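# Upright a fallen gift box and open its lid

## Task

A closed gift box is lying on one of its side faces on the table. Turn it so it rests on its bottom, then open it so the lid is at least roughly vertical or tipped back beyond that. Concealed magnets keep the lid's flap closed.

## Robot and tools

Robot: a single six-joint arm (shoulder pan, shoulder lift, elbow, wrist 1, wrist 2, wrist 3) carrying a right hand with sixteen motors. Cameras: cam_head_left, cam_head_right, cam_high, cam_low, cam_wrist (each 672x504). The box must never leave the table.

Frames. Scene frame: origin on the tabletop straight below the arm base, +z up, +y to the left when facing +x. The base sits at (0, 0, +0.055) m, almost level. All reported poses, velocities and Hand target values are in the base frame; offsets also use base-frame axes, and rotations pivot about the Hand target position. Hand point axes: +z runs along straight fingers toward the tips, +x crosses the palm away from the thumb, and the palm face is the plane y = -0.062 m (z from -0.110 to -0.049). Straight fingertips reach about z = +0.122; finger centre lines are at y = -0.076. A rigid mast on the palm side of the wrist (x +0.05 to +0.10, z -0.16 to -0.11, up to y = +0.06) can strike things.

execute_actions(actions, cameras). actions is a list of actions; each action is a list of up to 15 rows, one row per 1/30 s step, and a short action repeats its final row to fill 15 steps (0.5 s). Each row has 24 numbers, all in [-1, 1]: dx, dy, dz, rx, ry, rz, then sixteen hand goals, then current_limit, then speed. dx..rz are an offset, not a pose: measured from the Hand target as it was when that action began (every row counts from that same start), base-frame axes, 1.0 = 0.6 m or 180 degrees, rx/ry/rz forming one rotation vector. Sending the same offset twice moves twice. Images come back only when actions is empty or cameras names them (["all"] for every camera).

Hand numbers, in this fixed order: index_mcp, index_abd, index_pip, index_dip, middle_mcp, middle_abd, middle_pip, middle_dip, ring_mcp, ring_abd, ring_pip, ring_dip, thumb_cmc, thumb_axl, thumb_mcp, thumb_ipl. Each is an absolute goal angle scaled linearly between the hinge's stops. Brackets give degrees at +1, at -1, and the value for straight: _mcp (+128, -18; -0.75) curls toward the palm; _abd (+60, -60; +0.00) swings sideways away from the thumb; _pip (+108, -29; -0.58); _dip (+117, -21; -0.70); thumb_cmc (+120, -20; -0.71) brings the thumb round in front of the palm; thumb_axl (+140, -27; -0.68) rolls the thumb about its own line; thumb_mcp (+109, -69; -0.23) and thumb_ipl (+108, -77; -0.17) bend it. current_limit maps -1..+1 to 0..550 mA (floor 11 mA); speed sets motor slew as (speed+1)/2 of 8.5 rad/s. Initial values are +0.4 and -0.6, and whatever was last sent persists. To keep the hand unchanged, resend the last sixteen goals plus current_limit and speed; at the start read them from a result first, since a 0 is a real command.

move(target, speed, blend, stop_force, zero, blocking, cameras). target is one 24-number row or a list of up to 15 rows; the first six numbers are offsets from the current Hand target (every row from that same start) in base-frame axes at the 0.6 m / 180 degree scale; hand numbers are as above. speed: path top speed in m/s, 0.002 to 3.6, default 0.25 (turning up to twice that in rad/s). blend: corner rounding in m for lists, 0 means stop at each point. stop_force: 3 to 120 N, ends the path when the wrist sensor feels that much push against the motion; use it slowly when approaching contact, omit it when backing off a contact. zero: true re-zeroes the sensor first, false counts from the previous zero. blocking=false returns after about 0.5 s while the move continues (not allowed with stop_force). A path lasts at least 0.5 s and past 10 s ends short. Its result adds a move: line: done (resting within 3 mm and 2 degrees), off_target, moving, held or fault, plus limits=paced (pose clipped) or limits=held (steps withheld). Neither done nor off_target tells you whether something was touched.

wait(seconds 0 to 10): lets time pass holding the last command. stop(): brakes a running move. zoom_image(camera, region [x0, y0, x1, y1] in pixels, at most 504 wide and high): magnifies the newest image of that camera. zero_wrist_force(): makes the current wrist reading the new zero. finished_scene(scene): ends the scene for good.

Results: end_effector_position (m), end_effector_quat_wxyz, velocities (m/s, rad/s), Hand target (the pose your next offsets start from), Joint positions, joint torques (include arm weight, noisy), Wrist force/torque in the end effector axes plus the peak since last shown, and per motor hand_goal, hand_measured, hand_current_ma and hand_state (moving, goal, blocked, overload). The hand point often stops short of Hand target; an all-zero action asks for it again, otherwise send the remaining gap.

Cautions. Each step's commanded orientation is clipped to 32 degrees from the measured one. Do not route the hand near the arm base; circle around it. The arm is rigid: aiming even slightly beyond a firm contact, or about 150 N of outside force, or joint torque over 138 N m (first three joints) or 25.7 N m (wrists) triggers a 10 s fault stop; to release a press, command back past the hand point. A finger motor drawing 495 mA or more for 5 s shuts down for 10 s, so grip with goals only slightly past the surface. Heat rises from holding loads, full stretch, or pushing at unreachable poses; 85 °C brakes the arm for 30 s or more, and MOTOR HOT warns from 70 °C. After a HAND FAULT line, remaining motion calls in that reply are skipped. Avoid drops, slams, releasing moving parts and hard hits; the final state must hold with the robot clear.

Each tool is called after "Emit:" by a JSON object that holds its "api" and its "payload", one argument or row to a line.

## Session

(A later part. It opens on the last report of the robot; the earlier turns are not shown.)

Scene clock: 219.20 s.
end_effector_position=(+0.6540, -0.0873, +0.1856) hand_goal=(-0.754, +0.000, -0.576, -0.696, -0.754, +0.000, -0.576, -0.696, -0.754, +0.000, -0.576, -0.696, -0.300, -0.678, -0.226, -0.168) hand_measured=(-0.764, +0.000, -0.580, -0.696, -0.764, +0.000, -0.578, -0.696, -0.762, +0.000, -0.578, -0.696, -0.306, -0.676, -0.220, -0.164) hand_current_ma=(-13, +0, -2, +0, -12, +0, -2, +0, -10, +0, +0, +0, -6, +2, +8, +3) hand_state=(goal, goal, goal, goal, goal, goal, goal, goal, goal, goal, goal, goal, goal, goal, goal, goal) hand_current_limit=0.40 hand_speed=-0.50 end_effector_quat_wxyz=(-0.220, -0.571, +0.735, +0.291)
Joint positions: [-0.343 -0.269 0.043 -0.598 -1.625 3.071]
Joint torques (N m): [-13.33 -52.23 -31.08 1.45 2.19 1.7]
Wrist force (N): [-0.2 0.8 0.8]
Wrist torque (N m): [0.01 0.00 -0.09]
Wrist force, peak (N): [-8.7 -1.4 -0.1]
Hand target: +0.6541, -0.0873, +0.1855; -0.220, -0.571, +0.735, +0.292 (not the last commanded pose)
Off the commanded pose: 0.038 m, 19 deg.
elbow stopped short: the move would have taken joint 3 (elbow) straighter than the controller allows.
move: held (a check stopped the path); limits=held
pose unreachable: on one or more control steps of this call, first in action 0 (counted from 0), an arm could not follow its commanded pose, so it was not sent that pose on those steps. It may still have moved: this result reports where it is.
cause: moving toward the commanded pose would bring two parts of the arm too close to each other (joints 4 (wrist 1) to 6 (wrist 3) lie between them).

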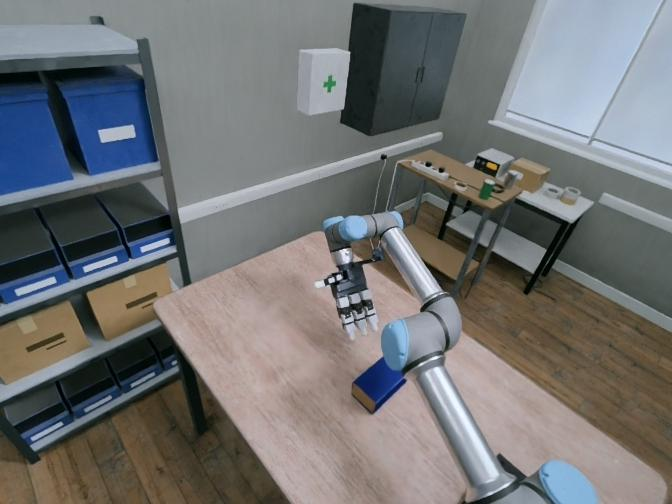

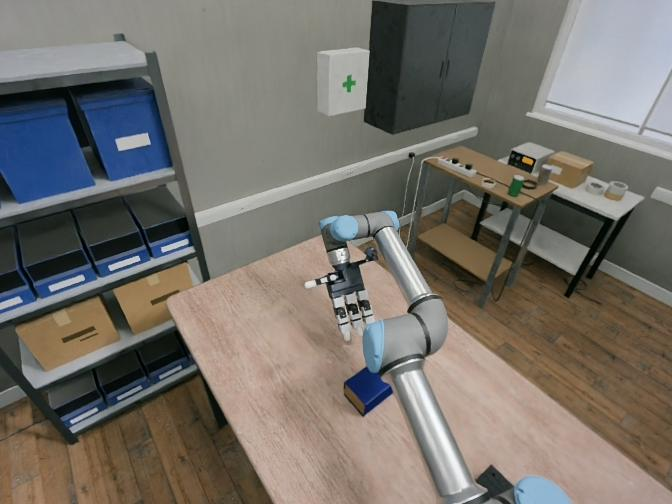

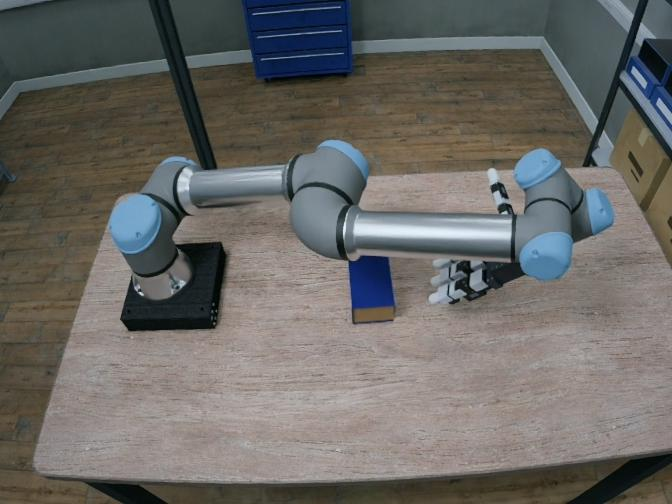

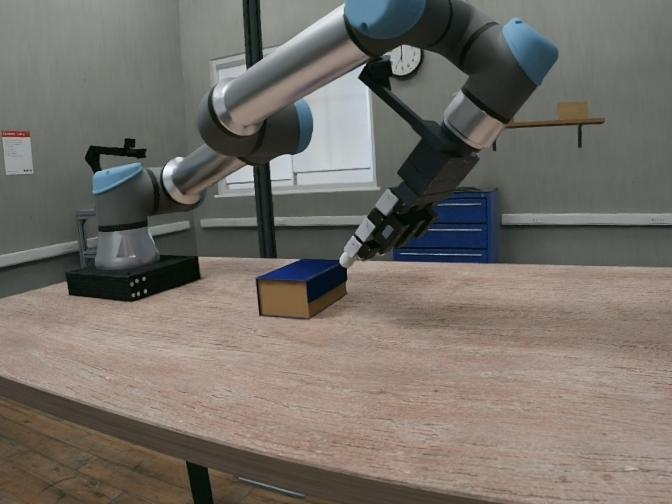

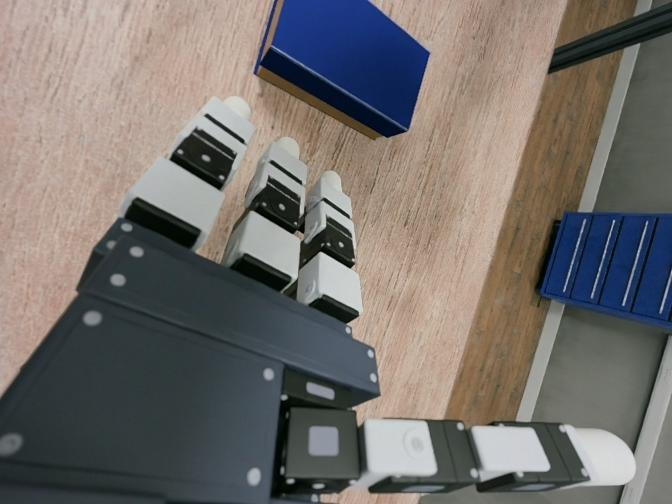

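Emit:
{"api": "move", "payload": {
  "target": [0,0.079,0.04,-0.033,-0.236,0.0757,-0.342,0,-0.139,-0.261,-0.342,0,-0.139,-0.261,-0.342,0,-0.139,-0.261,-0.3,-0.678,-0.226,-0.168,0.4,-0.5],
  "speed": 0.25,
  "cameras": ["all"]
}}

Emit:
{"api": "zoom_image", "payload": {
  "camera": "cam_wrist",
  "region": [100, 0, 500, 250]
}}

Scene clock: 237.63 s.
end_effector_position=(+0.6541, -0.0399, +0.2095) hand_goal=(-0.342, +0.000, -0.140, -0.262, -0.342, +0.000, -0.140, -0.262, -0.342, +0.000, -0.140, -0.262, -0.300, -0.678, -0.226, -0.168) hand_measured=(-0.352, +0.000, -0.146, -0.266, -0.354, +0.000, -0.148, -0.266, -0.354, +0.000, -0.148, -0.266, -0.302, -0.676, -0.220, -0.164) hand_current_ma=(-14, +0, -6, -3, -14, +0, -7, -2, -16, +0, -7, -3, -2, +2, +8, +3) hand_state=(goal, goal, goal, goal, goal, goal, goal, goal, goal, goal, goal, goal, goal, goal, goal, goal) hand_current_limit=0.40 hand_speed=-0.50 end_effector_quat_wxyz=(+0.001, +0.707, -0.707, +0.000)
Joint positions: [-0.265 -0.958 1.14 -1.751 -1.572 2.877]
Joint torques (N m): [15.3 -61.61 -14.85 -4.16 2.13 -1.84]
Wrist force (N): [-0.7 0.3 0.3]
Wrist torque (N m): [0.19 -0.04 0.09]
Wrist force, peak (N): [-0.1 1.6 0.5]
Hand target: +0.6541, -0.0399, +0.2095; +0.001, +0.707, -0.707, +0.000
Off the commanded pose: 0.000 m, 0 deg.
move: done

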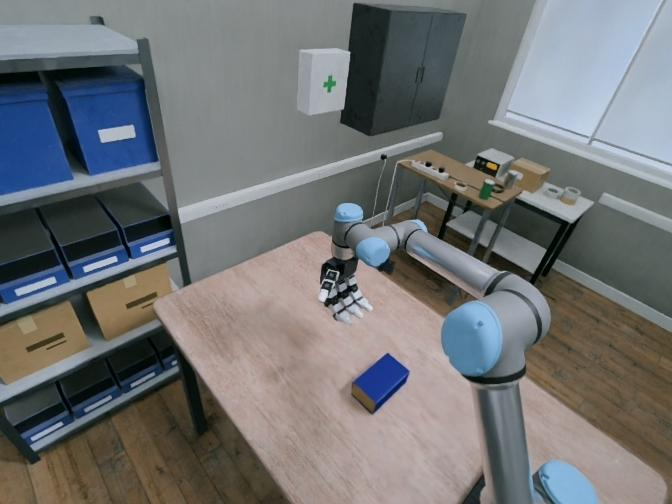

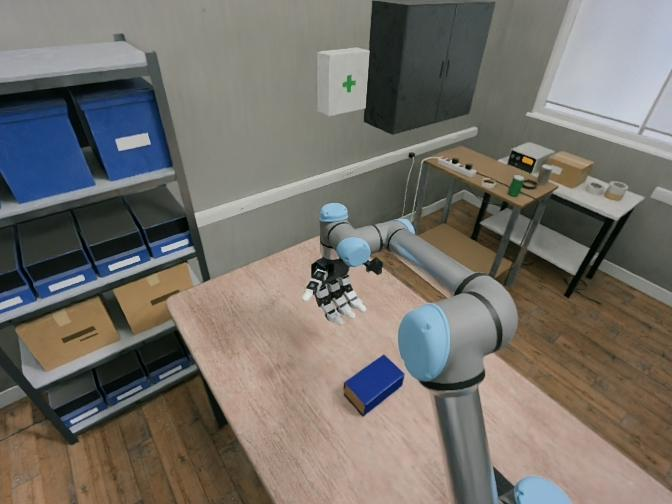

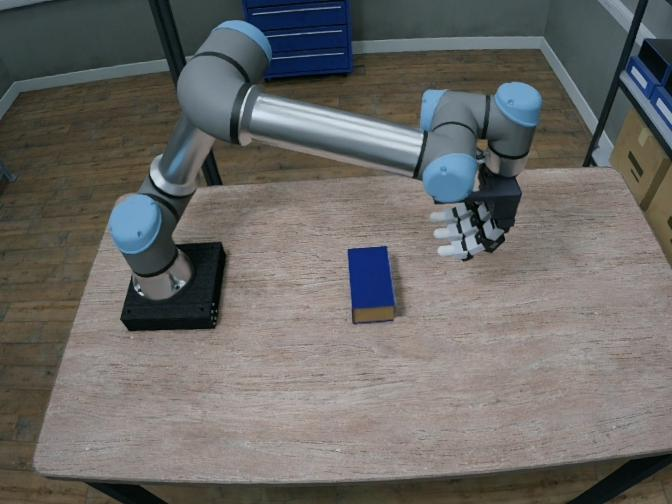

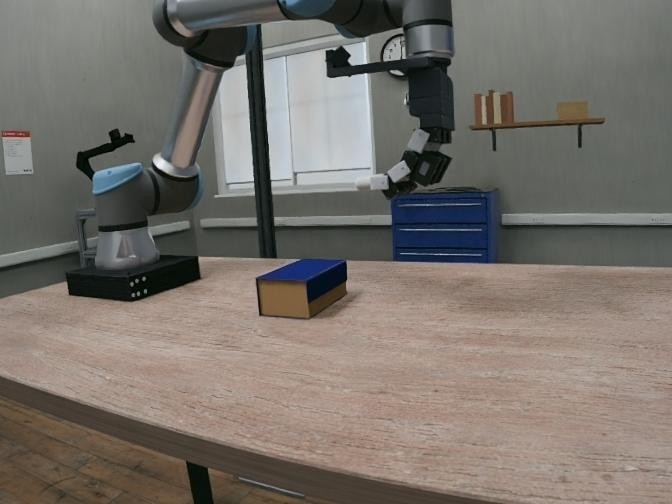

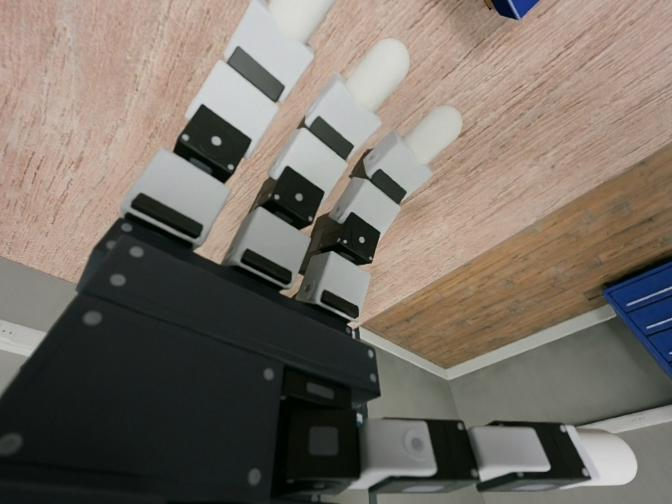

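Scaled by 1.260 from the camera's 672x504 image, which has a finer 960x720 frame.

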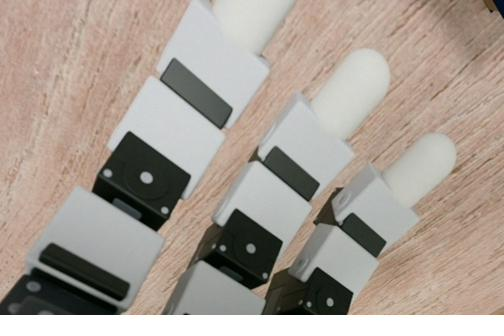

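Emit:
{"api": "move", "payload": {
  "target": [-0.075,-0.005,-0.29,0,0,0,-0.342,0,-0.139,-0.261,-0.342,0,-0.139,-0.261,-0.342,0,-0.139,-0.261,-0.3,-0.678,-0.226,-0.168,0.4,-0.5],
  "speed": 0.2
}}

Emit:
{"api": "move", "payload": {
  "target": [0,0,-0.08,0,0,0,-0.342,0,-0.139,-0.261,-0.342,0,-0.139,-0.261,-0.342,0,-0.139,-0.261,-0.3,-0.678,-0.226,-0.168,0.4,-0.5],
  "speed": 0.015,
  "stop_force": 3,
  "cameras": ["cam_low","cam_head_right","cam_wrist","cam_high"]
}}

Emit:
{"api": "zoom_image", "payload": {
  "camera": "cam_low",
  "region": [220, 210, 420, 350]
}}

Emit:
{"api": "zoom_image", "payload": {
  "camera": "cam_high",
  "region": [310, 200, 510, 350]
}}

Scene clock: 245.53 s.
end_effector_position=(+0.6091, -0.0429, +0.0355) hand_goal=(-0.342, +0.000, -0.140, -0.262, -0.342, +0.000, -0.140, -0.262, -0.342, +0.000, -0.140, -0.262, -0.300, -0.678, -0.226, -0.168) hand_measured=(-0.352, +0.000, -0.146, -0.266, -0.352, +0.000, -0.146, -0.266, -0.354, +0.000, -0.148, -0.266, -0.302, -0.676, -0.220, -0.164) hand_current_ma=(-13, +0, -6, -3, -13, +0, -6, -2, -15, +0, -7, -3, -2, +2, +8, +3) hand_state=(goal, goal, goal, goal, goal, goal, goal, goal, goal, goal, goal, goal, goal, goal, goal, goal) hand_current_limit=0.40 hand_speed=-0.50 end_effector_quat_wxyz=(+0.001, +0.707, -0.707, +0.000)
Joint positions: [-0.287 -0.894 1.516 -2.192 -1.572 2.856]
Joint torques (N m): [-13.48 -34.91 -11.15 -3.9 2.1 -2.13]
Wrist force (N): [-0.8 0.3 0.3]
Wrist torque (N m): [0.19 -0.01 0.08]
Wrist force, peak (N): [-0.8 0.5 1.8]
Hand target: +0.6091, -0.0429, +0.0355; +0.001, +0.707, -0.707, +0.000
Off the commanded pose: 0.000 m, 0 deg.
move: done

Scene clock: 247.77 s.
end_effector_position=(+0.6091, -0.0429, +0.0205) hand_goal=(-0.342, +0.000, -0.140, -0.262, -0.342, +0.000, -0.140, -0.262, -0.342, +0.000, -0.140, -0.262, -0.300, -0.678, -0.226, -0.168) hand_measured=(-0.348, +0.000, -0.144, -0.266, -0.344, +0.000, -0.142, -0.266, -0.340, +0.000, -0.138, -0.266, -0.302, -0.676, -0.220, -0.164) hand_current_ma=(-6, +0, -3, -3, -1, +0, -1, -2, +1, +0, +1, -3, -2, +2, +8, +3) hand_state=(goal, goal, goal, goal, goal, goal, goal, goal, goal, goal, goal, goal, goal, goal, goal, goal) hand_current_limit=0.40 hand_speed=-0.50 end_effector_quat_wxyz=(+0.001, +0.707, -0.707, +0.000)
Joint positions: [-0.287 -0.873 1.525 -2.221 -1.572 2.856]
Joint torques (N m): [-11.13 -60.39 -29.2 -0.91 2.08 -1.83]
Wrist force (N): [-0.7 0.5 0.2]
Wrist torque (N m): [0.20 0.01 0.08]
Wrist force, peak (N): [-0.7 -1.3 -3.9]
Hand target: +0.6091, -0.0429, +0.0205; +0.001, +0.707, -0.707, +0.000 (not the last commanded pose)
Off the commanded pose: 0.033 m, 0 deg.
move: contact
Images, in order (width x height): cam_head_right 672x504, cam_high 672x504, cam_low 672x504, cam_wrist 672x504.

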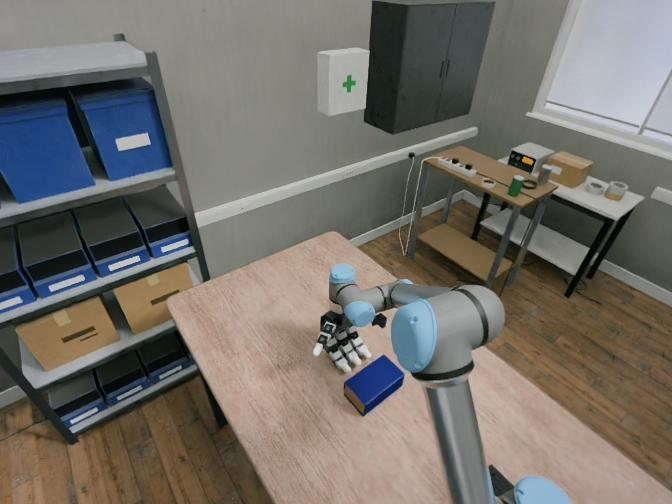

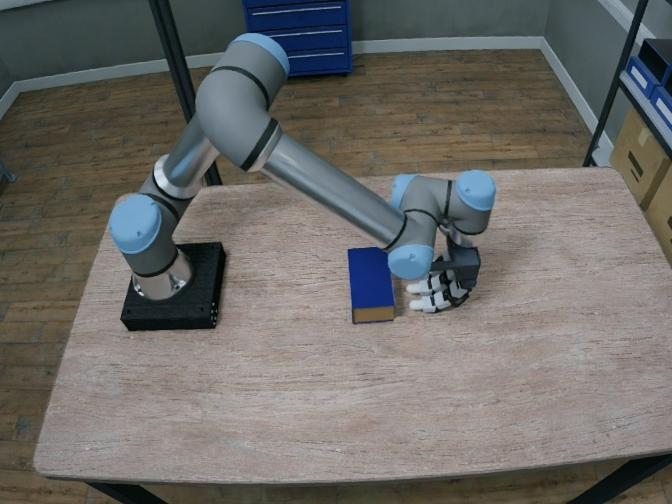

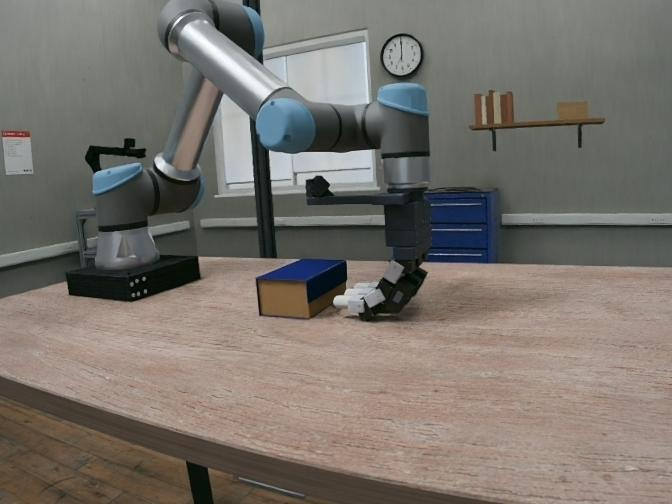

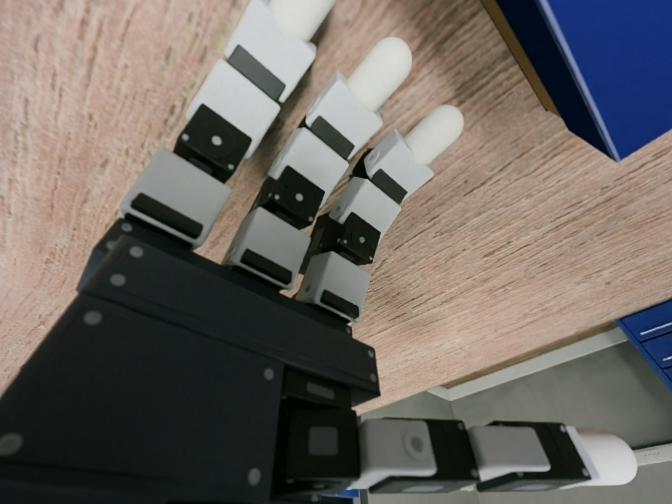

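Scaled by 2.520 from the camera's 672x504 image, which has a finer 960x720 frame.

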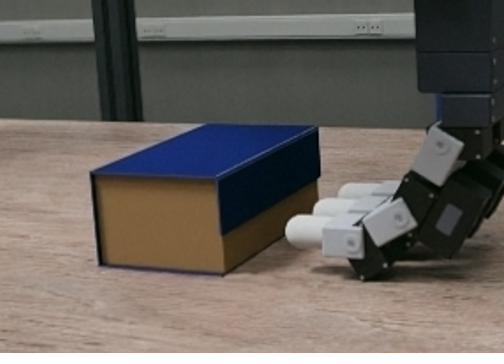

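Scaled by 2.520 from the camera's 672x504 image, which has a finer 960x720 frame.

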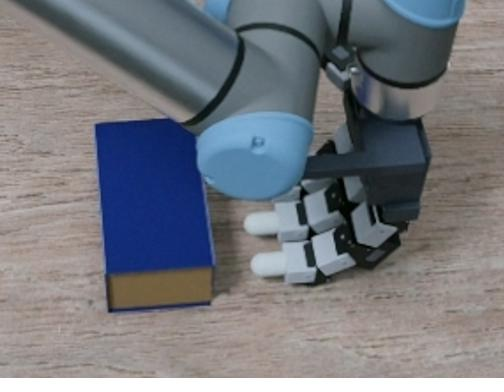

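Emit:
{"api": "move", "payload": {
  "target": [-0.03,0,0.003,0,0,0,-0.342,0,-0.139,-0.551,-0.342,0,-0.139,-0.551,-0.342,0,-0.139,-0.551,-0.3,-0.678,-0.226,-0.168,0.4,-0.5],
  "speed": 0.05
}}

Emit:
{"api": "move", "payload": {
  "target": [-0.07,0,0,0,0,0,-0.342,0,-0.139,-0.551,-0.342,0,-0.139,-0.551,-0.342,0,-0.139,-0.551,-0.3,-0.678,-0.226,-0.168,0.4,-0.5],
  "speed": 0.012,
  "stop_force": 3,
  "cameras": ["cam_low","cam_wrist","cam_high"]
}}

Emit:
{"api": "zoom_image", "payload": {
  "camera": "cam_low",
  "region": [220, 210, 420, 350]
}}

Emit:
{"api": "zoom_image", "payload": {
  "camera": "cam_high",
  "region": [310, 200, 510, 350]
}}

Scene clock: 255.90 s.
end_effector_position=(+0.5911, -0.0429, +0.0223) hand_goal=(-0.342, +0.000, -0.140, -0.552, -0.342, +0.000, -0.140, -0.552, -0.342, +0.000, -0.140, -0.552, -0.300, -0.678, -0.226, -0.168) hand_measured=(-0.348, +0.000, -0.144, -0.550, -0.344, +0.000, -0.142, -0.550, -0.344, +0.000, -0.140, -0.550, -0.302, -0.676, -0.220, -0.164) hand_current_ma=(-6, +0, -3, +2, -2, +0, -1, +1, -2, +0, +0, +2, -2, +2, +8, +3) hand_state=(goal, goal, goal, goal, goal, goal, goal, goal, goal, goal, goal, goal, goal, goal, goal, goal) hand_current_limit=0.40 hand_speed=-0.50 end_effector_quat_wxyz=(+0.001, +0.707, -0.707, +0.000)
Joint positions: [-0.294 -0.909 1.587 -2.247 -1.572 2.848]
Joint torques (N m): [-12.43 -59.38 -11.28 -4 0.14 -2.1]
Wrist force (N): [-0.2 0.5 0.6]
Wrist torque (N m): [0.18 -0.09 0.12]
Wrist force, peak (N): [-0.9 0.5 0.7]
Hand target: +0.5911, -0.0429, +0.0223; +0.001, +0.707, -0.707, +0.000
Off the commanded pose: 0.000 m, 0 deg.
move: done

Scene clock: 260.23 s.
end_effector_position=(+0.5491, -0.0429, +0.0223) hand_goal=(-0.342, +0.000, -0.140, -0.552, -0.342, +0.000, -0.140, -0.552, -0.342, +0.000, -0.140, -0.552, -0.300, -0.678, -0.226, -0.168) hand_measured=(-0.348, +0.000, -0.144, -0.550, -0.344, +0.000, -0.142, -0.550, -0.344, +0.000, -0.140, -0.550, -0.302, -0.676, -0.220, -0.164) hand_current_ma=(-6, +0, -3, +1, -2, +0, -1, +1, -2, +0, +0, +2, -2, +2, +8, +3) hand_state=(goal, goal, goal, goal, goal, goal, goal, goal, goal, goal, goal, goal, goal, goal, goal, goal) hand_current_limit=0.40 hand_speed=-0.50 end_effector_quat_wxyz=(+0.001, +0.707, -0.707, +0.000)
Joint positions: [-0.314 -0.986 1.727 -2.311 -1.572 2.829]
Joint torques (N m): [-12.19 -56.54 -9.9 -4.1 -0.63 -2.24]
Wrist force (N): [-0.7 -0.1 0.2]
Wrist torque (N m): [0.18 -0.02 0.08]
Wrist force, peak (N): [-1.1 0.0 0.4]
Hand target: +0.5491, -0.0429, +0.0223; +0.001, +0.707, -0.707, +0.000
Off the commanded pose: 0.000 m, 0 deg.
move: done
Images, in order (width x height): cam_high 672x504, cam_low 672x504, cam_wrist 672x504.

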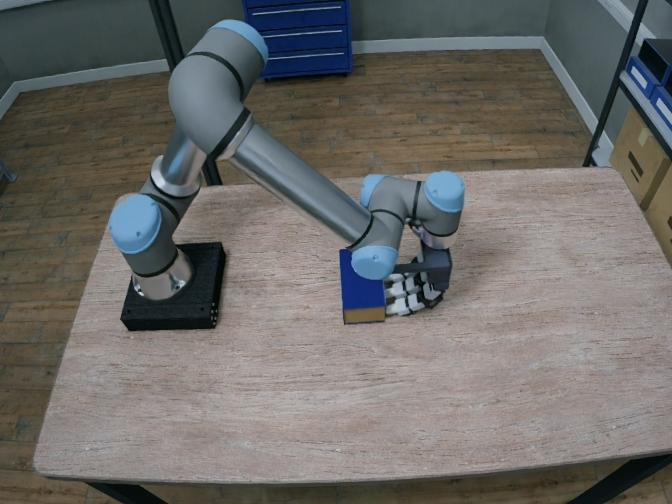

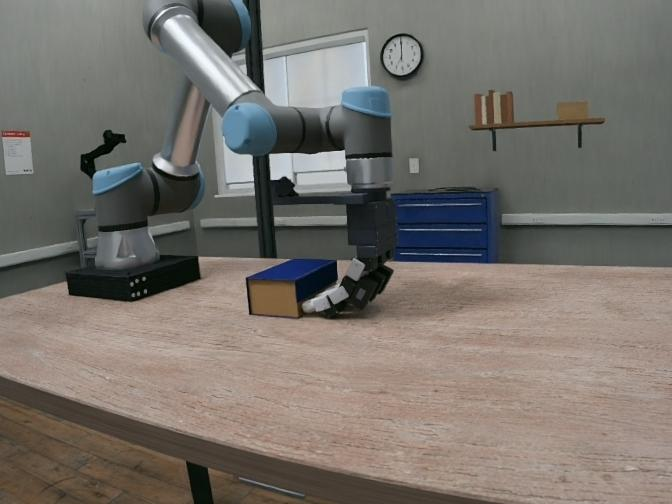

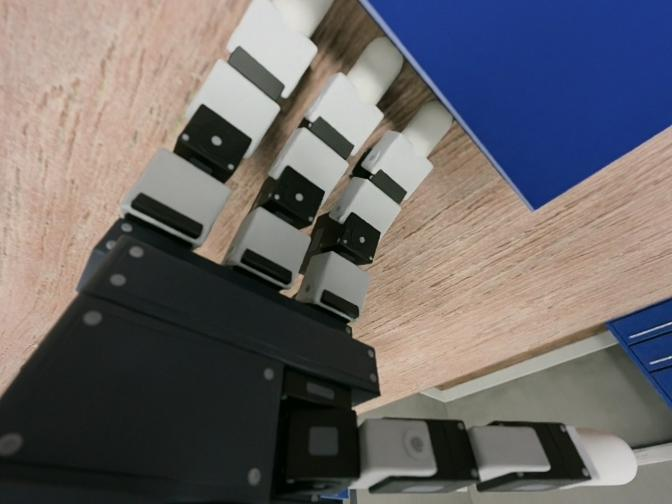

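Scaled by 2.520 from the camera's 672x504 image, which has a finer 960x720 frame.

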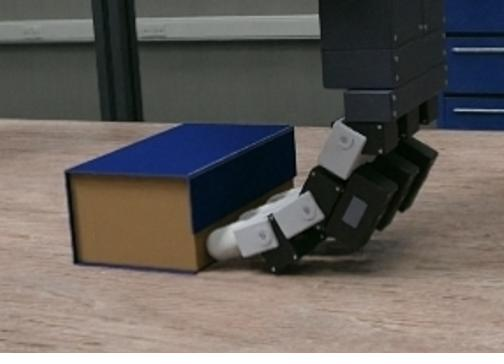

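Scaled by 2.520 from the camera's 672x504 image, which has a finer 960x720 frame.

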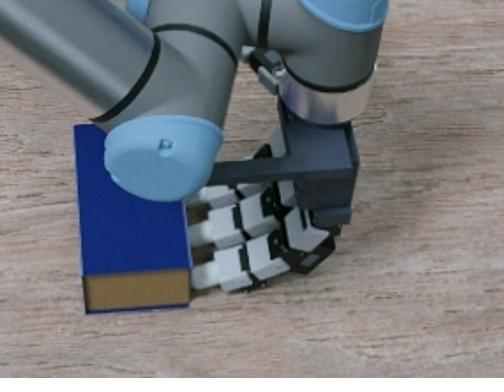

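Emit:
{"api": "move", "payload": {
  "target": [-0.004,0,0.05,0,0,0,-0.342,0,-0.139,-0.551,-0.342,0,-0.139,-0.551,-0.342,0,-0.139,-0.551,-0.3,-0.678,-0.226,-0.168,0.4,-0.5],
  "speed": 0.03,
  "cameras": ["cam_low","cam_wrist","cam_high"]
}}

Emit:
{"api": "zoom_image", "payload": {
  "camera": "cam_low",
  "region": [220, 210, 420, 350]
}}

Scene clock: 265.10 s.
end_effector_position=(+0.5467, -0.0429, +0.0522) hand_goal=(-0.342, +0.000, -0.140, -0.552, -0.342, +0.000, -0.140, -0.552, -0.342, +0.000, -0.140, -0.552, -0.300, -0.678, -0.226, -0.168) hand_measured=(-0.348, +0.000, -0.144, -0.552, -0.346, +0.000, -0.142, -0.550, -0.346, +0.000, -0.140, -0.550, -0.302, -0.676, -0.220, -0.164) hand_current_ma=(-7, +0, -3, +0, -4, +0, -1, +1, -2, +0, +0, +1, -2, +2, +8, +3) hand_state=(goal, goal, goal, goal, goal, goal, goal, goal, goal, goal, goal, goal, goal, goal, goal, goal) hand_current_limit=0.40 hand_speed=-0.50 end_effector_quat_wxyz=(+0.001, +0.707, -0.707, +0.000)
Joint positions: [-0.315 -1.036 1.716 -2.249 -1.572 2.828]
Joint torques (N m): [-12.89 -53.21 -29.36 -0.55 1.92 -2]
Wrist force (N): [-0.5 0.2 0.4]
Wrist torque (N m): [0.21 -0.04 0.09]
Wrist force, peak (N): [-0.9 -0.3 0.7]
Hand target: +0.5467, -0.0429, +0.0523; +0.001, +0.707, -0.707, +0.000
Off the commanded pose: 0.000 m, 0 deg.
move: done
Images, in order (width x height): cam_high 672x504, cam_low 672x504, cam_wrist 672x504.

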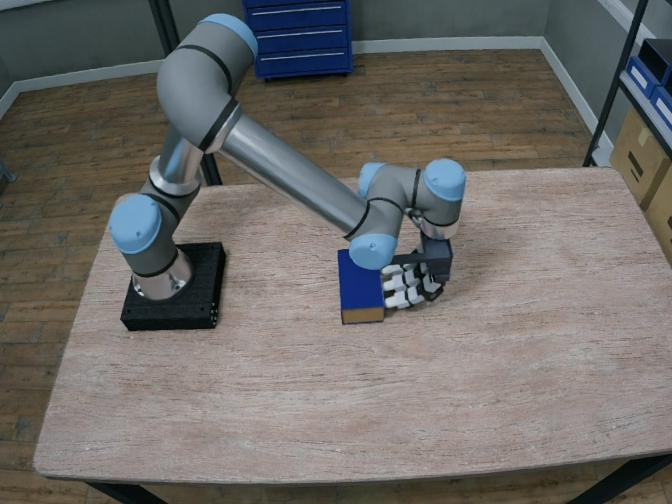

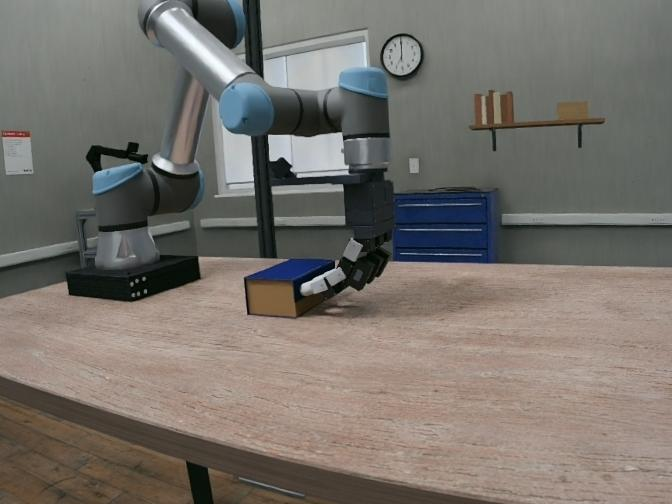

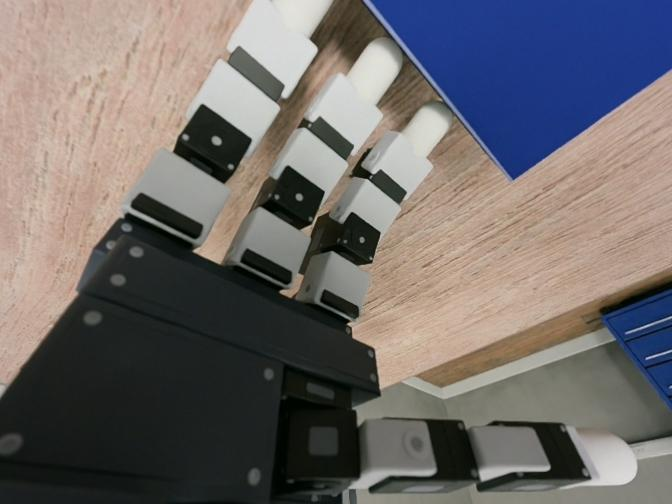

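Scaled by 2.520 from the camera's 672x504 image, which has a finer 960x720 frame.

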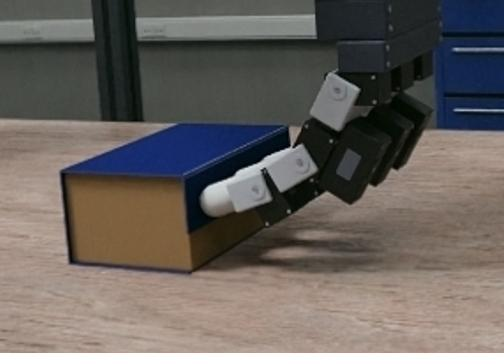

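Emit:
{"api": "move", "payload": {
  "target": [
    [0.02,0,0,0,0,0,-0.342,0,-0.139,-0.551,-0.342,0,-0.139,-0.551,-0.342,0,-0.139,-0.551,-0.3,-0.678,-0.226,-0.168,0.4,-0.5],
    [0.02,0,-0.052,0,0,0,-0.342,0,-0.139,-0.551,-0.342,0,-0.139,-0.551,-0.342,0,-0.139,-0.551,-0.3,-0.678,-0.226,-0.168,0.4,-0.5],
    [-0.02,0,-0.052,0,0,0,-0.342,0,-0.139,-0.551,-0.342,0,-0.139,-0.551,-0.342,0,-0.139,-0.551,-0.3,-0.678,-0.226,-0.168,0.4,-0.5],
    [-0.035,0,-0.025,0,0,0,-0.342,0,-0.139,-0.551,-0.342,0,-0.139,-0.551,-0.342,0,-0.139,-0.551,-0.3,-0.678,-0.226,-0.168,0.4,-0.5]
  ],
  "speed": 0.04,
  "blend": [0.003,0.003,0.001,0],
  "cameras": ["cam_low","cam_wrist","cam_high"]
}}

Emit:
{"api": "zoom_image", "payload": {
  "camera": "cam_low",
  "region": [200, 210, 400, 350]
}}

Scene clock: 296.70 s.
end_effector_position=(+0.5257, -0.0429, +0.0372) hand_goal=(-0.342, +0.000, -0.140, -0.552, -0.342, +0.000, -0.140, -0.552, -0.342, +0.000, -0.140, -0.552, -0.300, -0.678, -0.226, -0.168) hand_measured=(-0.348, +0.000, -0.144, -0.552, -0.346, +0.000, -0.142, -0.550, -0.346, +0.000, -0.140, -0.550, -0.302, -0.676, -0.220, -0.164) hand_current_ma=(-7, +0, -3, +0, -5, +0, -1, +0, -3, +0, +0, +1, -2, +2, +8, +3) hand_state=(goal, goal, goal, goal, goal, goal, goal, goal, goal, goal, goal, goal, goal, goal, goal, goal) hand_current_limit=0.40 hand_speed=-0.50 end_effector_quat_wxyz=(+0.001, +0.707, -0.707, +0.000)
Joint positions: [-0.326 -1.052 1.793 -2.31 -1.572 2.817]
Joint torques (N m): [-13.73 -51.95 -9.33 -0.59 0.73 -2.08]
Wrist force (N): [-0.5 0.1 0.6]
Wrist torque (N m): [0.18 -0.05 0.08]
Wrist force, peak (N): [-0.8 0.2 1.0]
Hand target: +0.5257, -0.0429, +0.0373; +0.001, +0.707, -0.707, +0.000
Off the commanded pose: 0.000 m, 0 deg.
move: done
Images, in order (width x height): cam_high 672x504, cam_low 672x504, cam_wrist 672x504.

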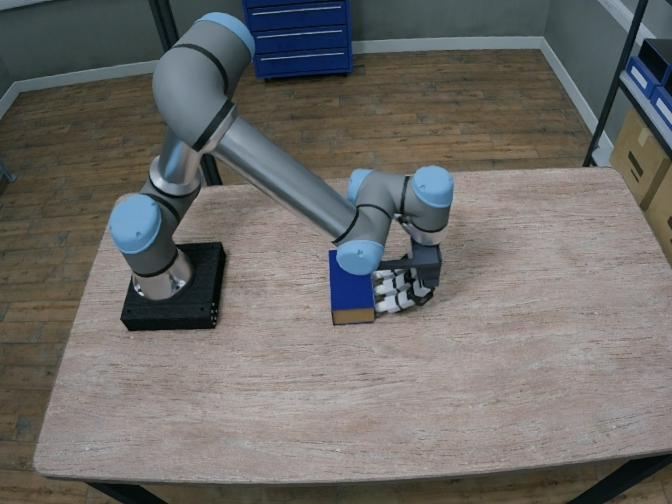

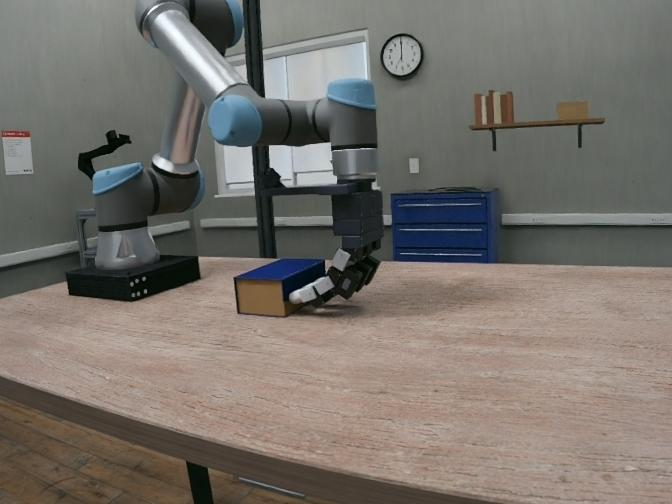

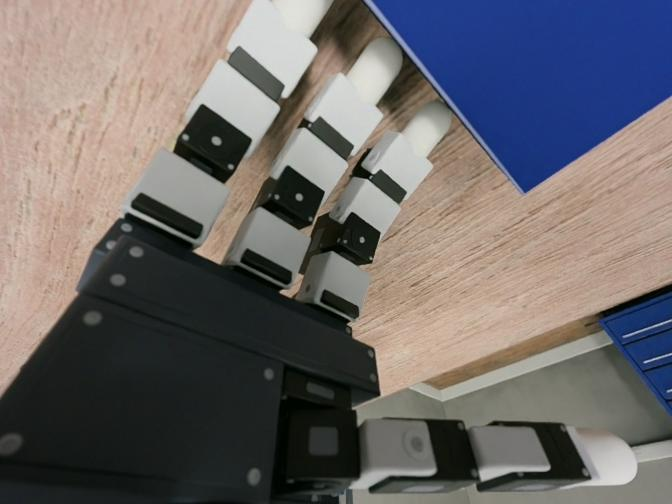

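Scaled by 2.520 from the camera's 672x504 image, which has a finer 960x720 frame.

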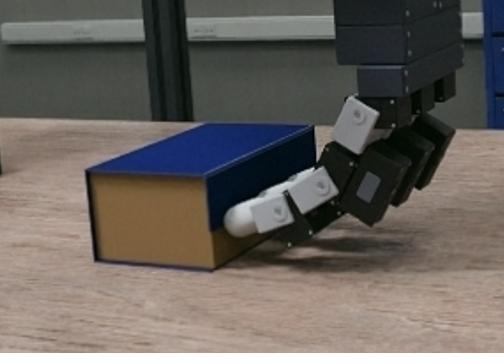

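Emit:
{"api": "move", "payload": {
  "target": [
    [0.057,0,0.354,0,-0.18,0,-0.754,0,-0.401,0,-0.754,0,-0.401,0,-0.754,0,-0.401,0,0.571,-0.678,-0.112,-0.168,0.4,-0.4],
    [-0.128,-0.0035,0.188,0,-0.361,0,-0.754,0,-0.401,0,-0.754,0,-0.401,0,-0.754,0,-0.401,0,0.571,-0.678,-0.112,-0.168,0.4,-0.4]
  ],
  "speed": 0.3,
  "cameras": ["all"]
}}

Emit:
{"api": "zoom_image", "payload": {
  "camera": "cam_low",
  "region": [180, 170, 400, 350]
}}

Scene clock: 377.90 s.
end_effector_position=(+0.4489, -0.0450, +0.1501) hand_goal=(-0.754, +0.000, -0.402, +0.000, -0.754, +0.000, -0.402, +0.000, -0.754, +0.000, -0.402, +0.000, +0.570, -0.678, -0.112, -0.168) hand_measured=(-0.748, +0.000, -0.400, -0.004, -0.748, +0.000, -0.400, -0.002, -0.748, +0.000, -0.400, -0.002, +0.568, -0.676, -0.110, -0.166) hand_current_ma=(+6, +0, +2, -2, +6, +0, +2, -2, +7, +0, +2, -2, -1, +2, +2, +3) hand_state=(goal, goal, goal, goal, goal, goal, goal, goal, goal, goal, goal, goal, goal, goal, goal, goal) hand_current_limit=0.40 hand_speed=-0.40 end_effector_quat_wxyz=(-0.379, +0.596, -0.597, +0.379)
Joint positions: [-0.726 -1.531 2.618 -3.669 -0.926 2.782]
Joint torques (N m): [-11.97 -1.77 -4.59 -4.29 2.93 1.8]
Wrist force (N): [-1.4 -0.5 1.1]
Wrist torque (N m): [0.20 0.15 0.25]
Wrist force, peak (N): [-0.9 3.9 -1.7]
Hand target: +0.4489, -0.0450, +0.1501; -0.379, +0.596, -0.597, +0.379
Off the commanded pose: 0.000 m, 0 deg.
move: done

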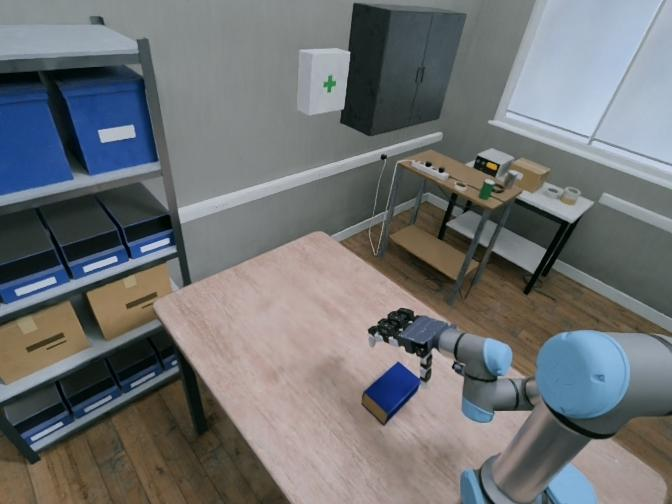

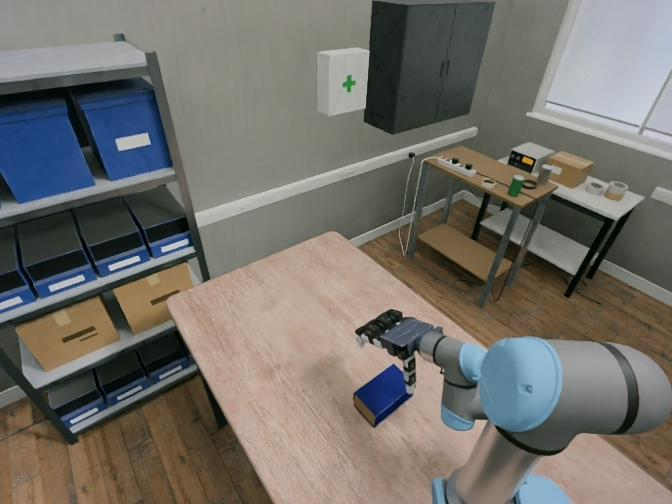

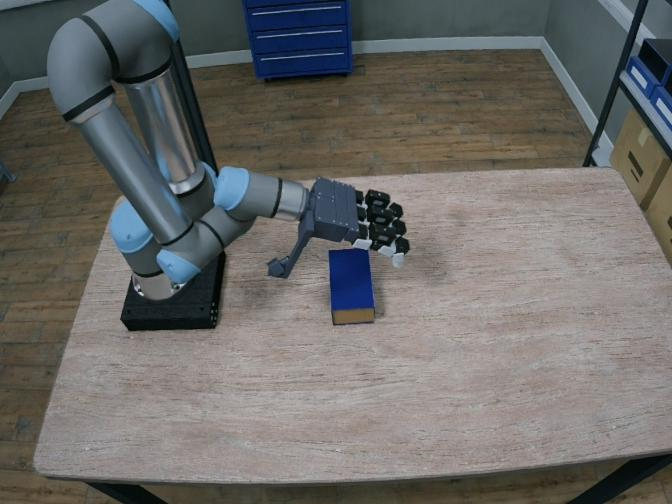

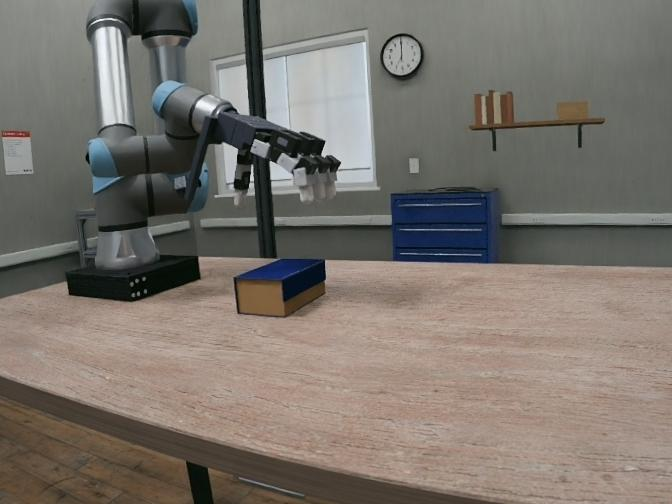

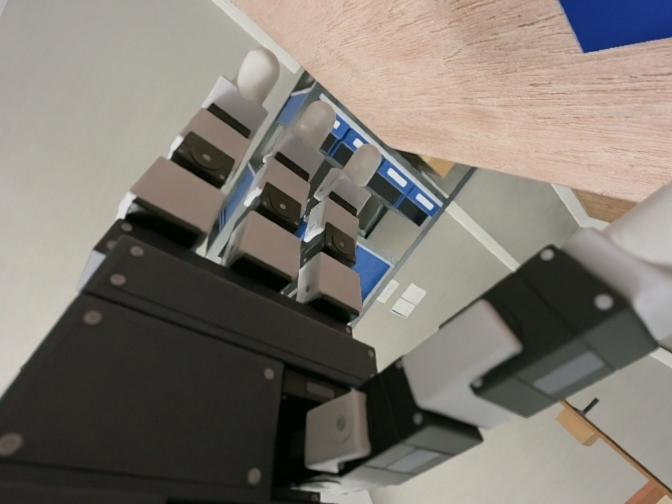

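Scaled by 2.291 from the camera's 672x504 image, which has a finer 960x720 frame.

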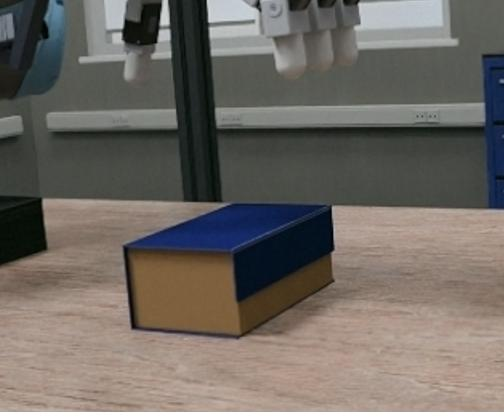

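Emit:
{"api": "move", "payload": {
  "target": [0,0,-0.268,0,0,0,-0.754,0,-0.401,0,-0.754,0,-0.401,0,-0.754,0,-0.401,0,0.571,-0.678,-0.112,-0.168,0.4,-0.4],
  "speed": 0.08,
  "stop_force": 5,
  "cameras": ["all"]
}}

Emit:
{"api": "zoom_image", "payload": {
  "camera": "cam_low",
  "region": [180, 190, 380, 350]
}}

Emit:
{"api": "zoom_image", "payload": {
  "camera": "cam_high",
  "region": [270, 200, 470, 350]
}}

Scene clock: 383.80 s.
end_effector_position=(+0.4489, -0.0450, -0.0107) hand_goal=(-0.754, +0.000, -0.402, +0.000, -0.754, +0.000, -0.402, +0.000, -0.754, +0.000, -0.402, +0.000, +0.570, -0.678, -0.112, -0.168) hand_measured=(-0.748, +0.000, -0.400, -0.004, -0.748, +0.000, -0.400, -0.002, -0.748, +0.000, -0.400, -0.002, +0.568, -0.676, -0.110, -0.166) hand_current_ma=(+6, +0, +2, -2, +6, +0, +2, -2, +7, +0, +2, -2, -1, +2, +2, +3) hand_state=(goal, goal, goal, goal, goal, goal, goal, goal, goal, goal, goal, goal, goal, goal, goal, goal) hand_current_limit=0.40 hand_speed=-0.40 end_effector_quat_wxyz=(-0.379, +0.596, -0.597, +0.379)
Joint positions: [-0.726 -0.763 2.613 -4.432 -0.926 2.782]
Joint torques (N m): [-13.69 -15.82 -7.38 -4.41 2.6 1.81]
Wrist force (N): [-1.4 -0.5 0.9]
Wrist torque (N m): [0.23 0.15 0.23]
Wrist force, peak (N): [-1.6 -1.5 0.8]
Hand target: +0.4489, -0.0450, -0.0107; -0.379, +0.596, -0.597, +0.379
Off the commanded pose: 0.000 m, 0 deg.
move: done

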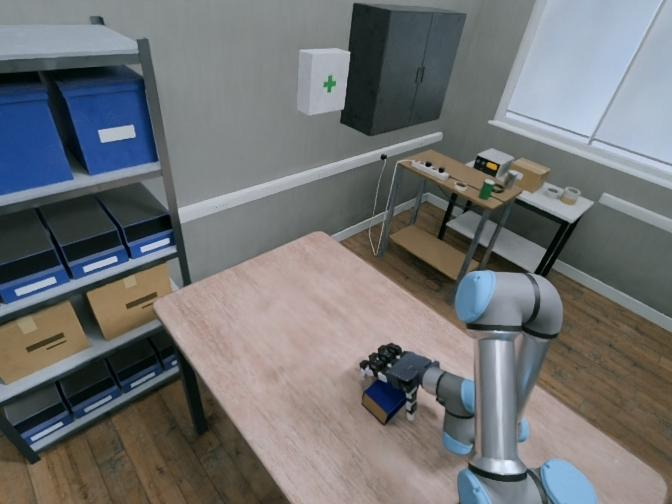

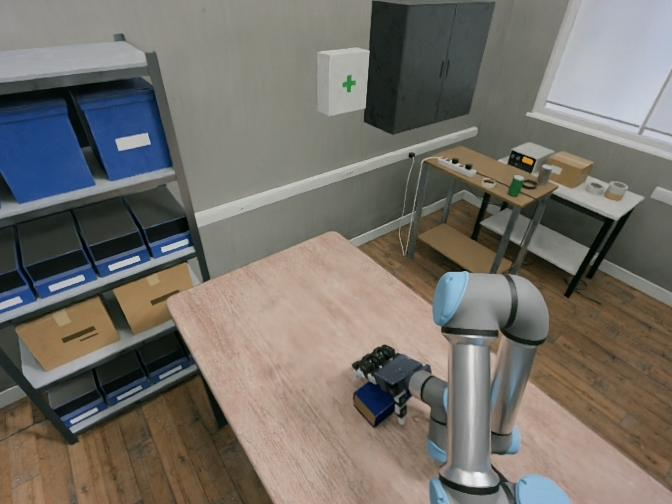

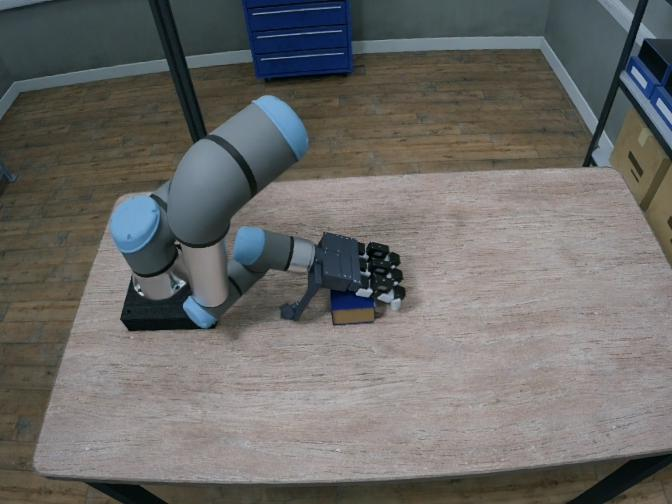

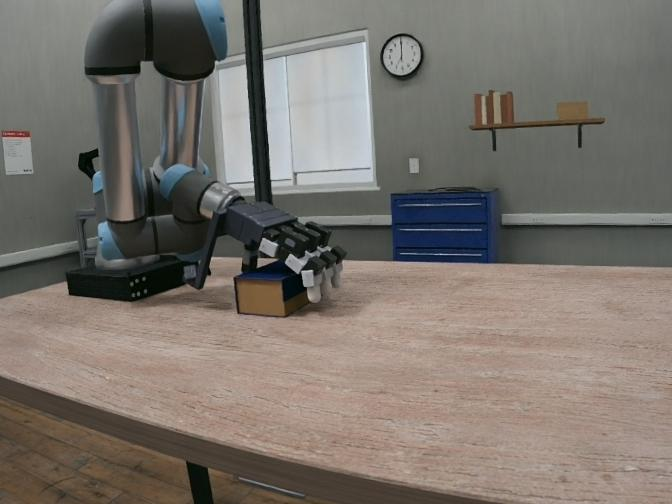

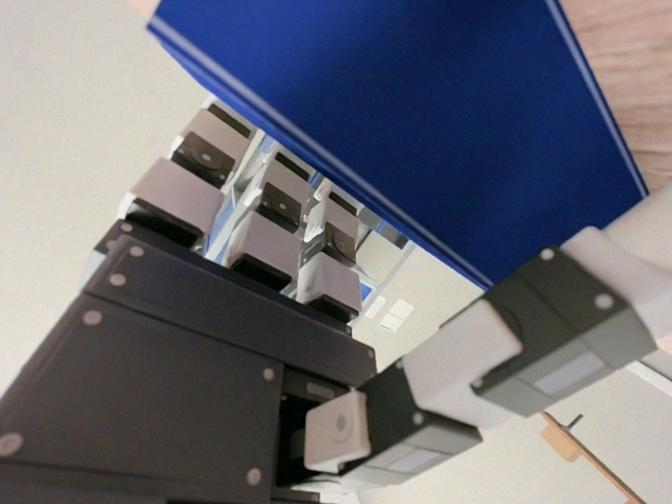

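Scaled by 2.520 from the camera's 672x504 image, which has a finer 960x720 frame.

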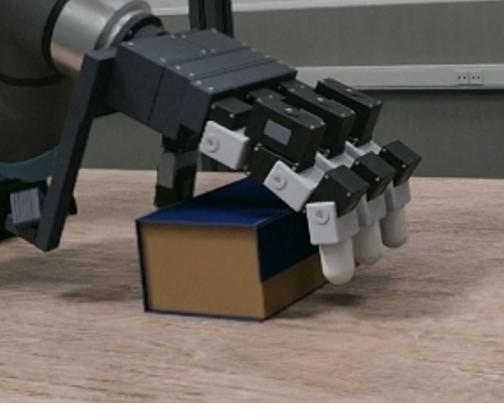

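Scaled by 2.520 from the camera's 672x504 image, which has a finer 960x720 frame.

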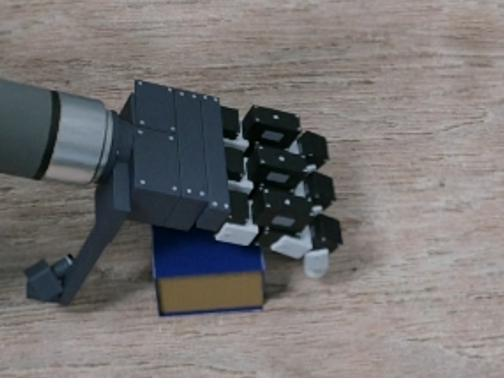

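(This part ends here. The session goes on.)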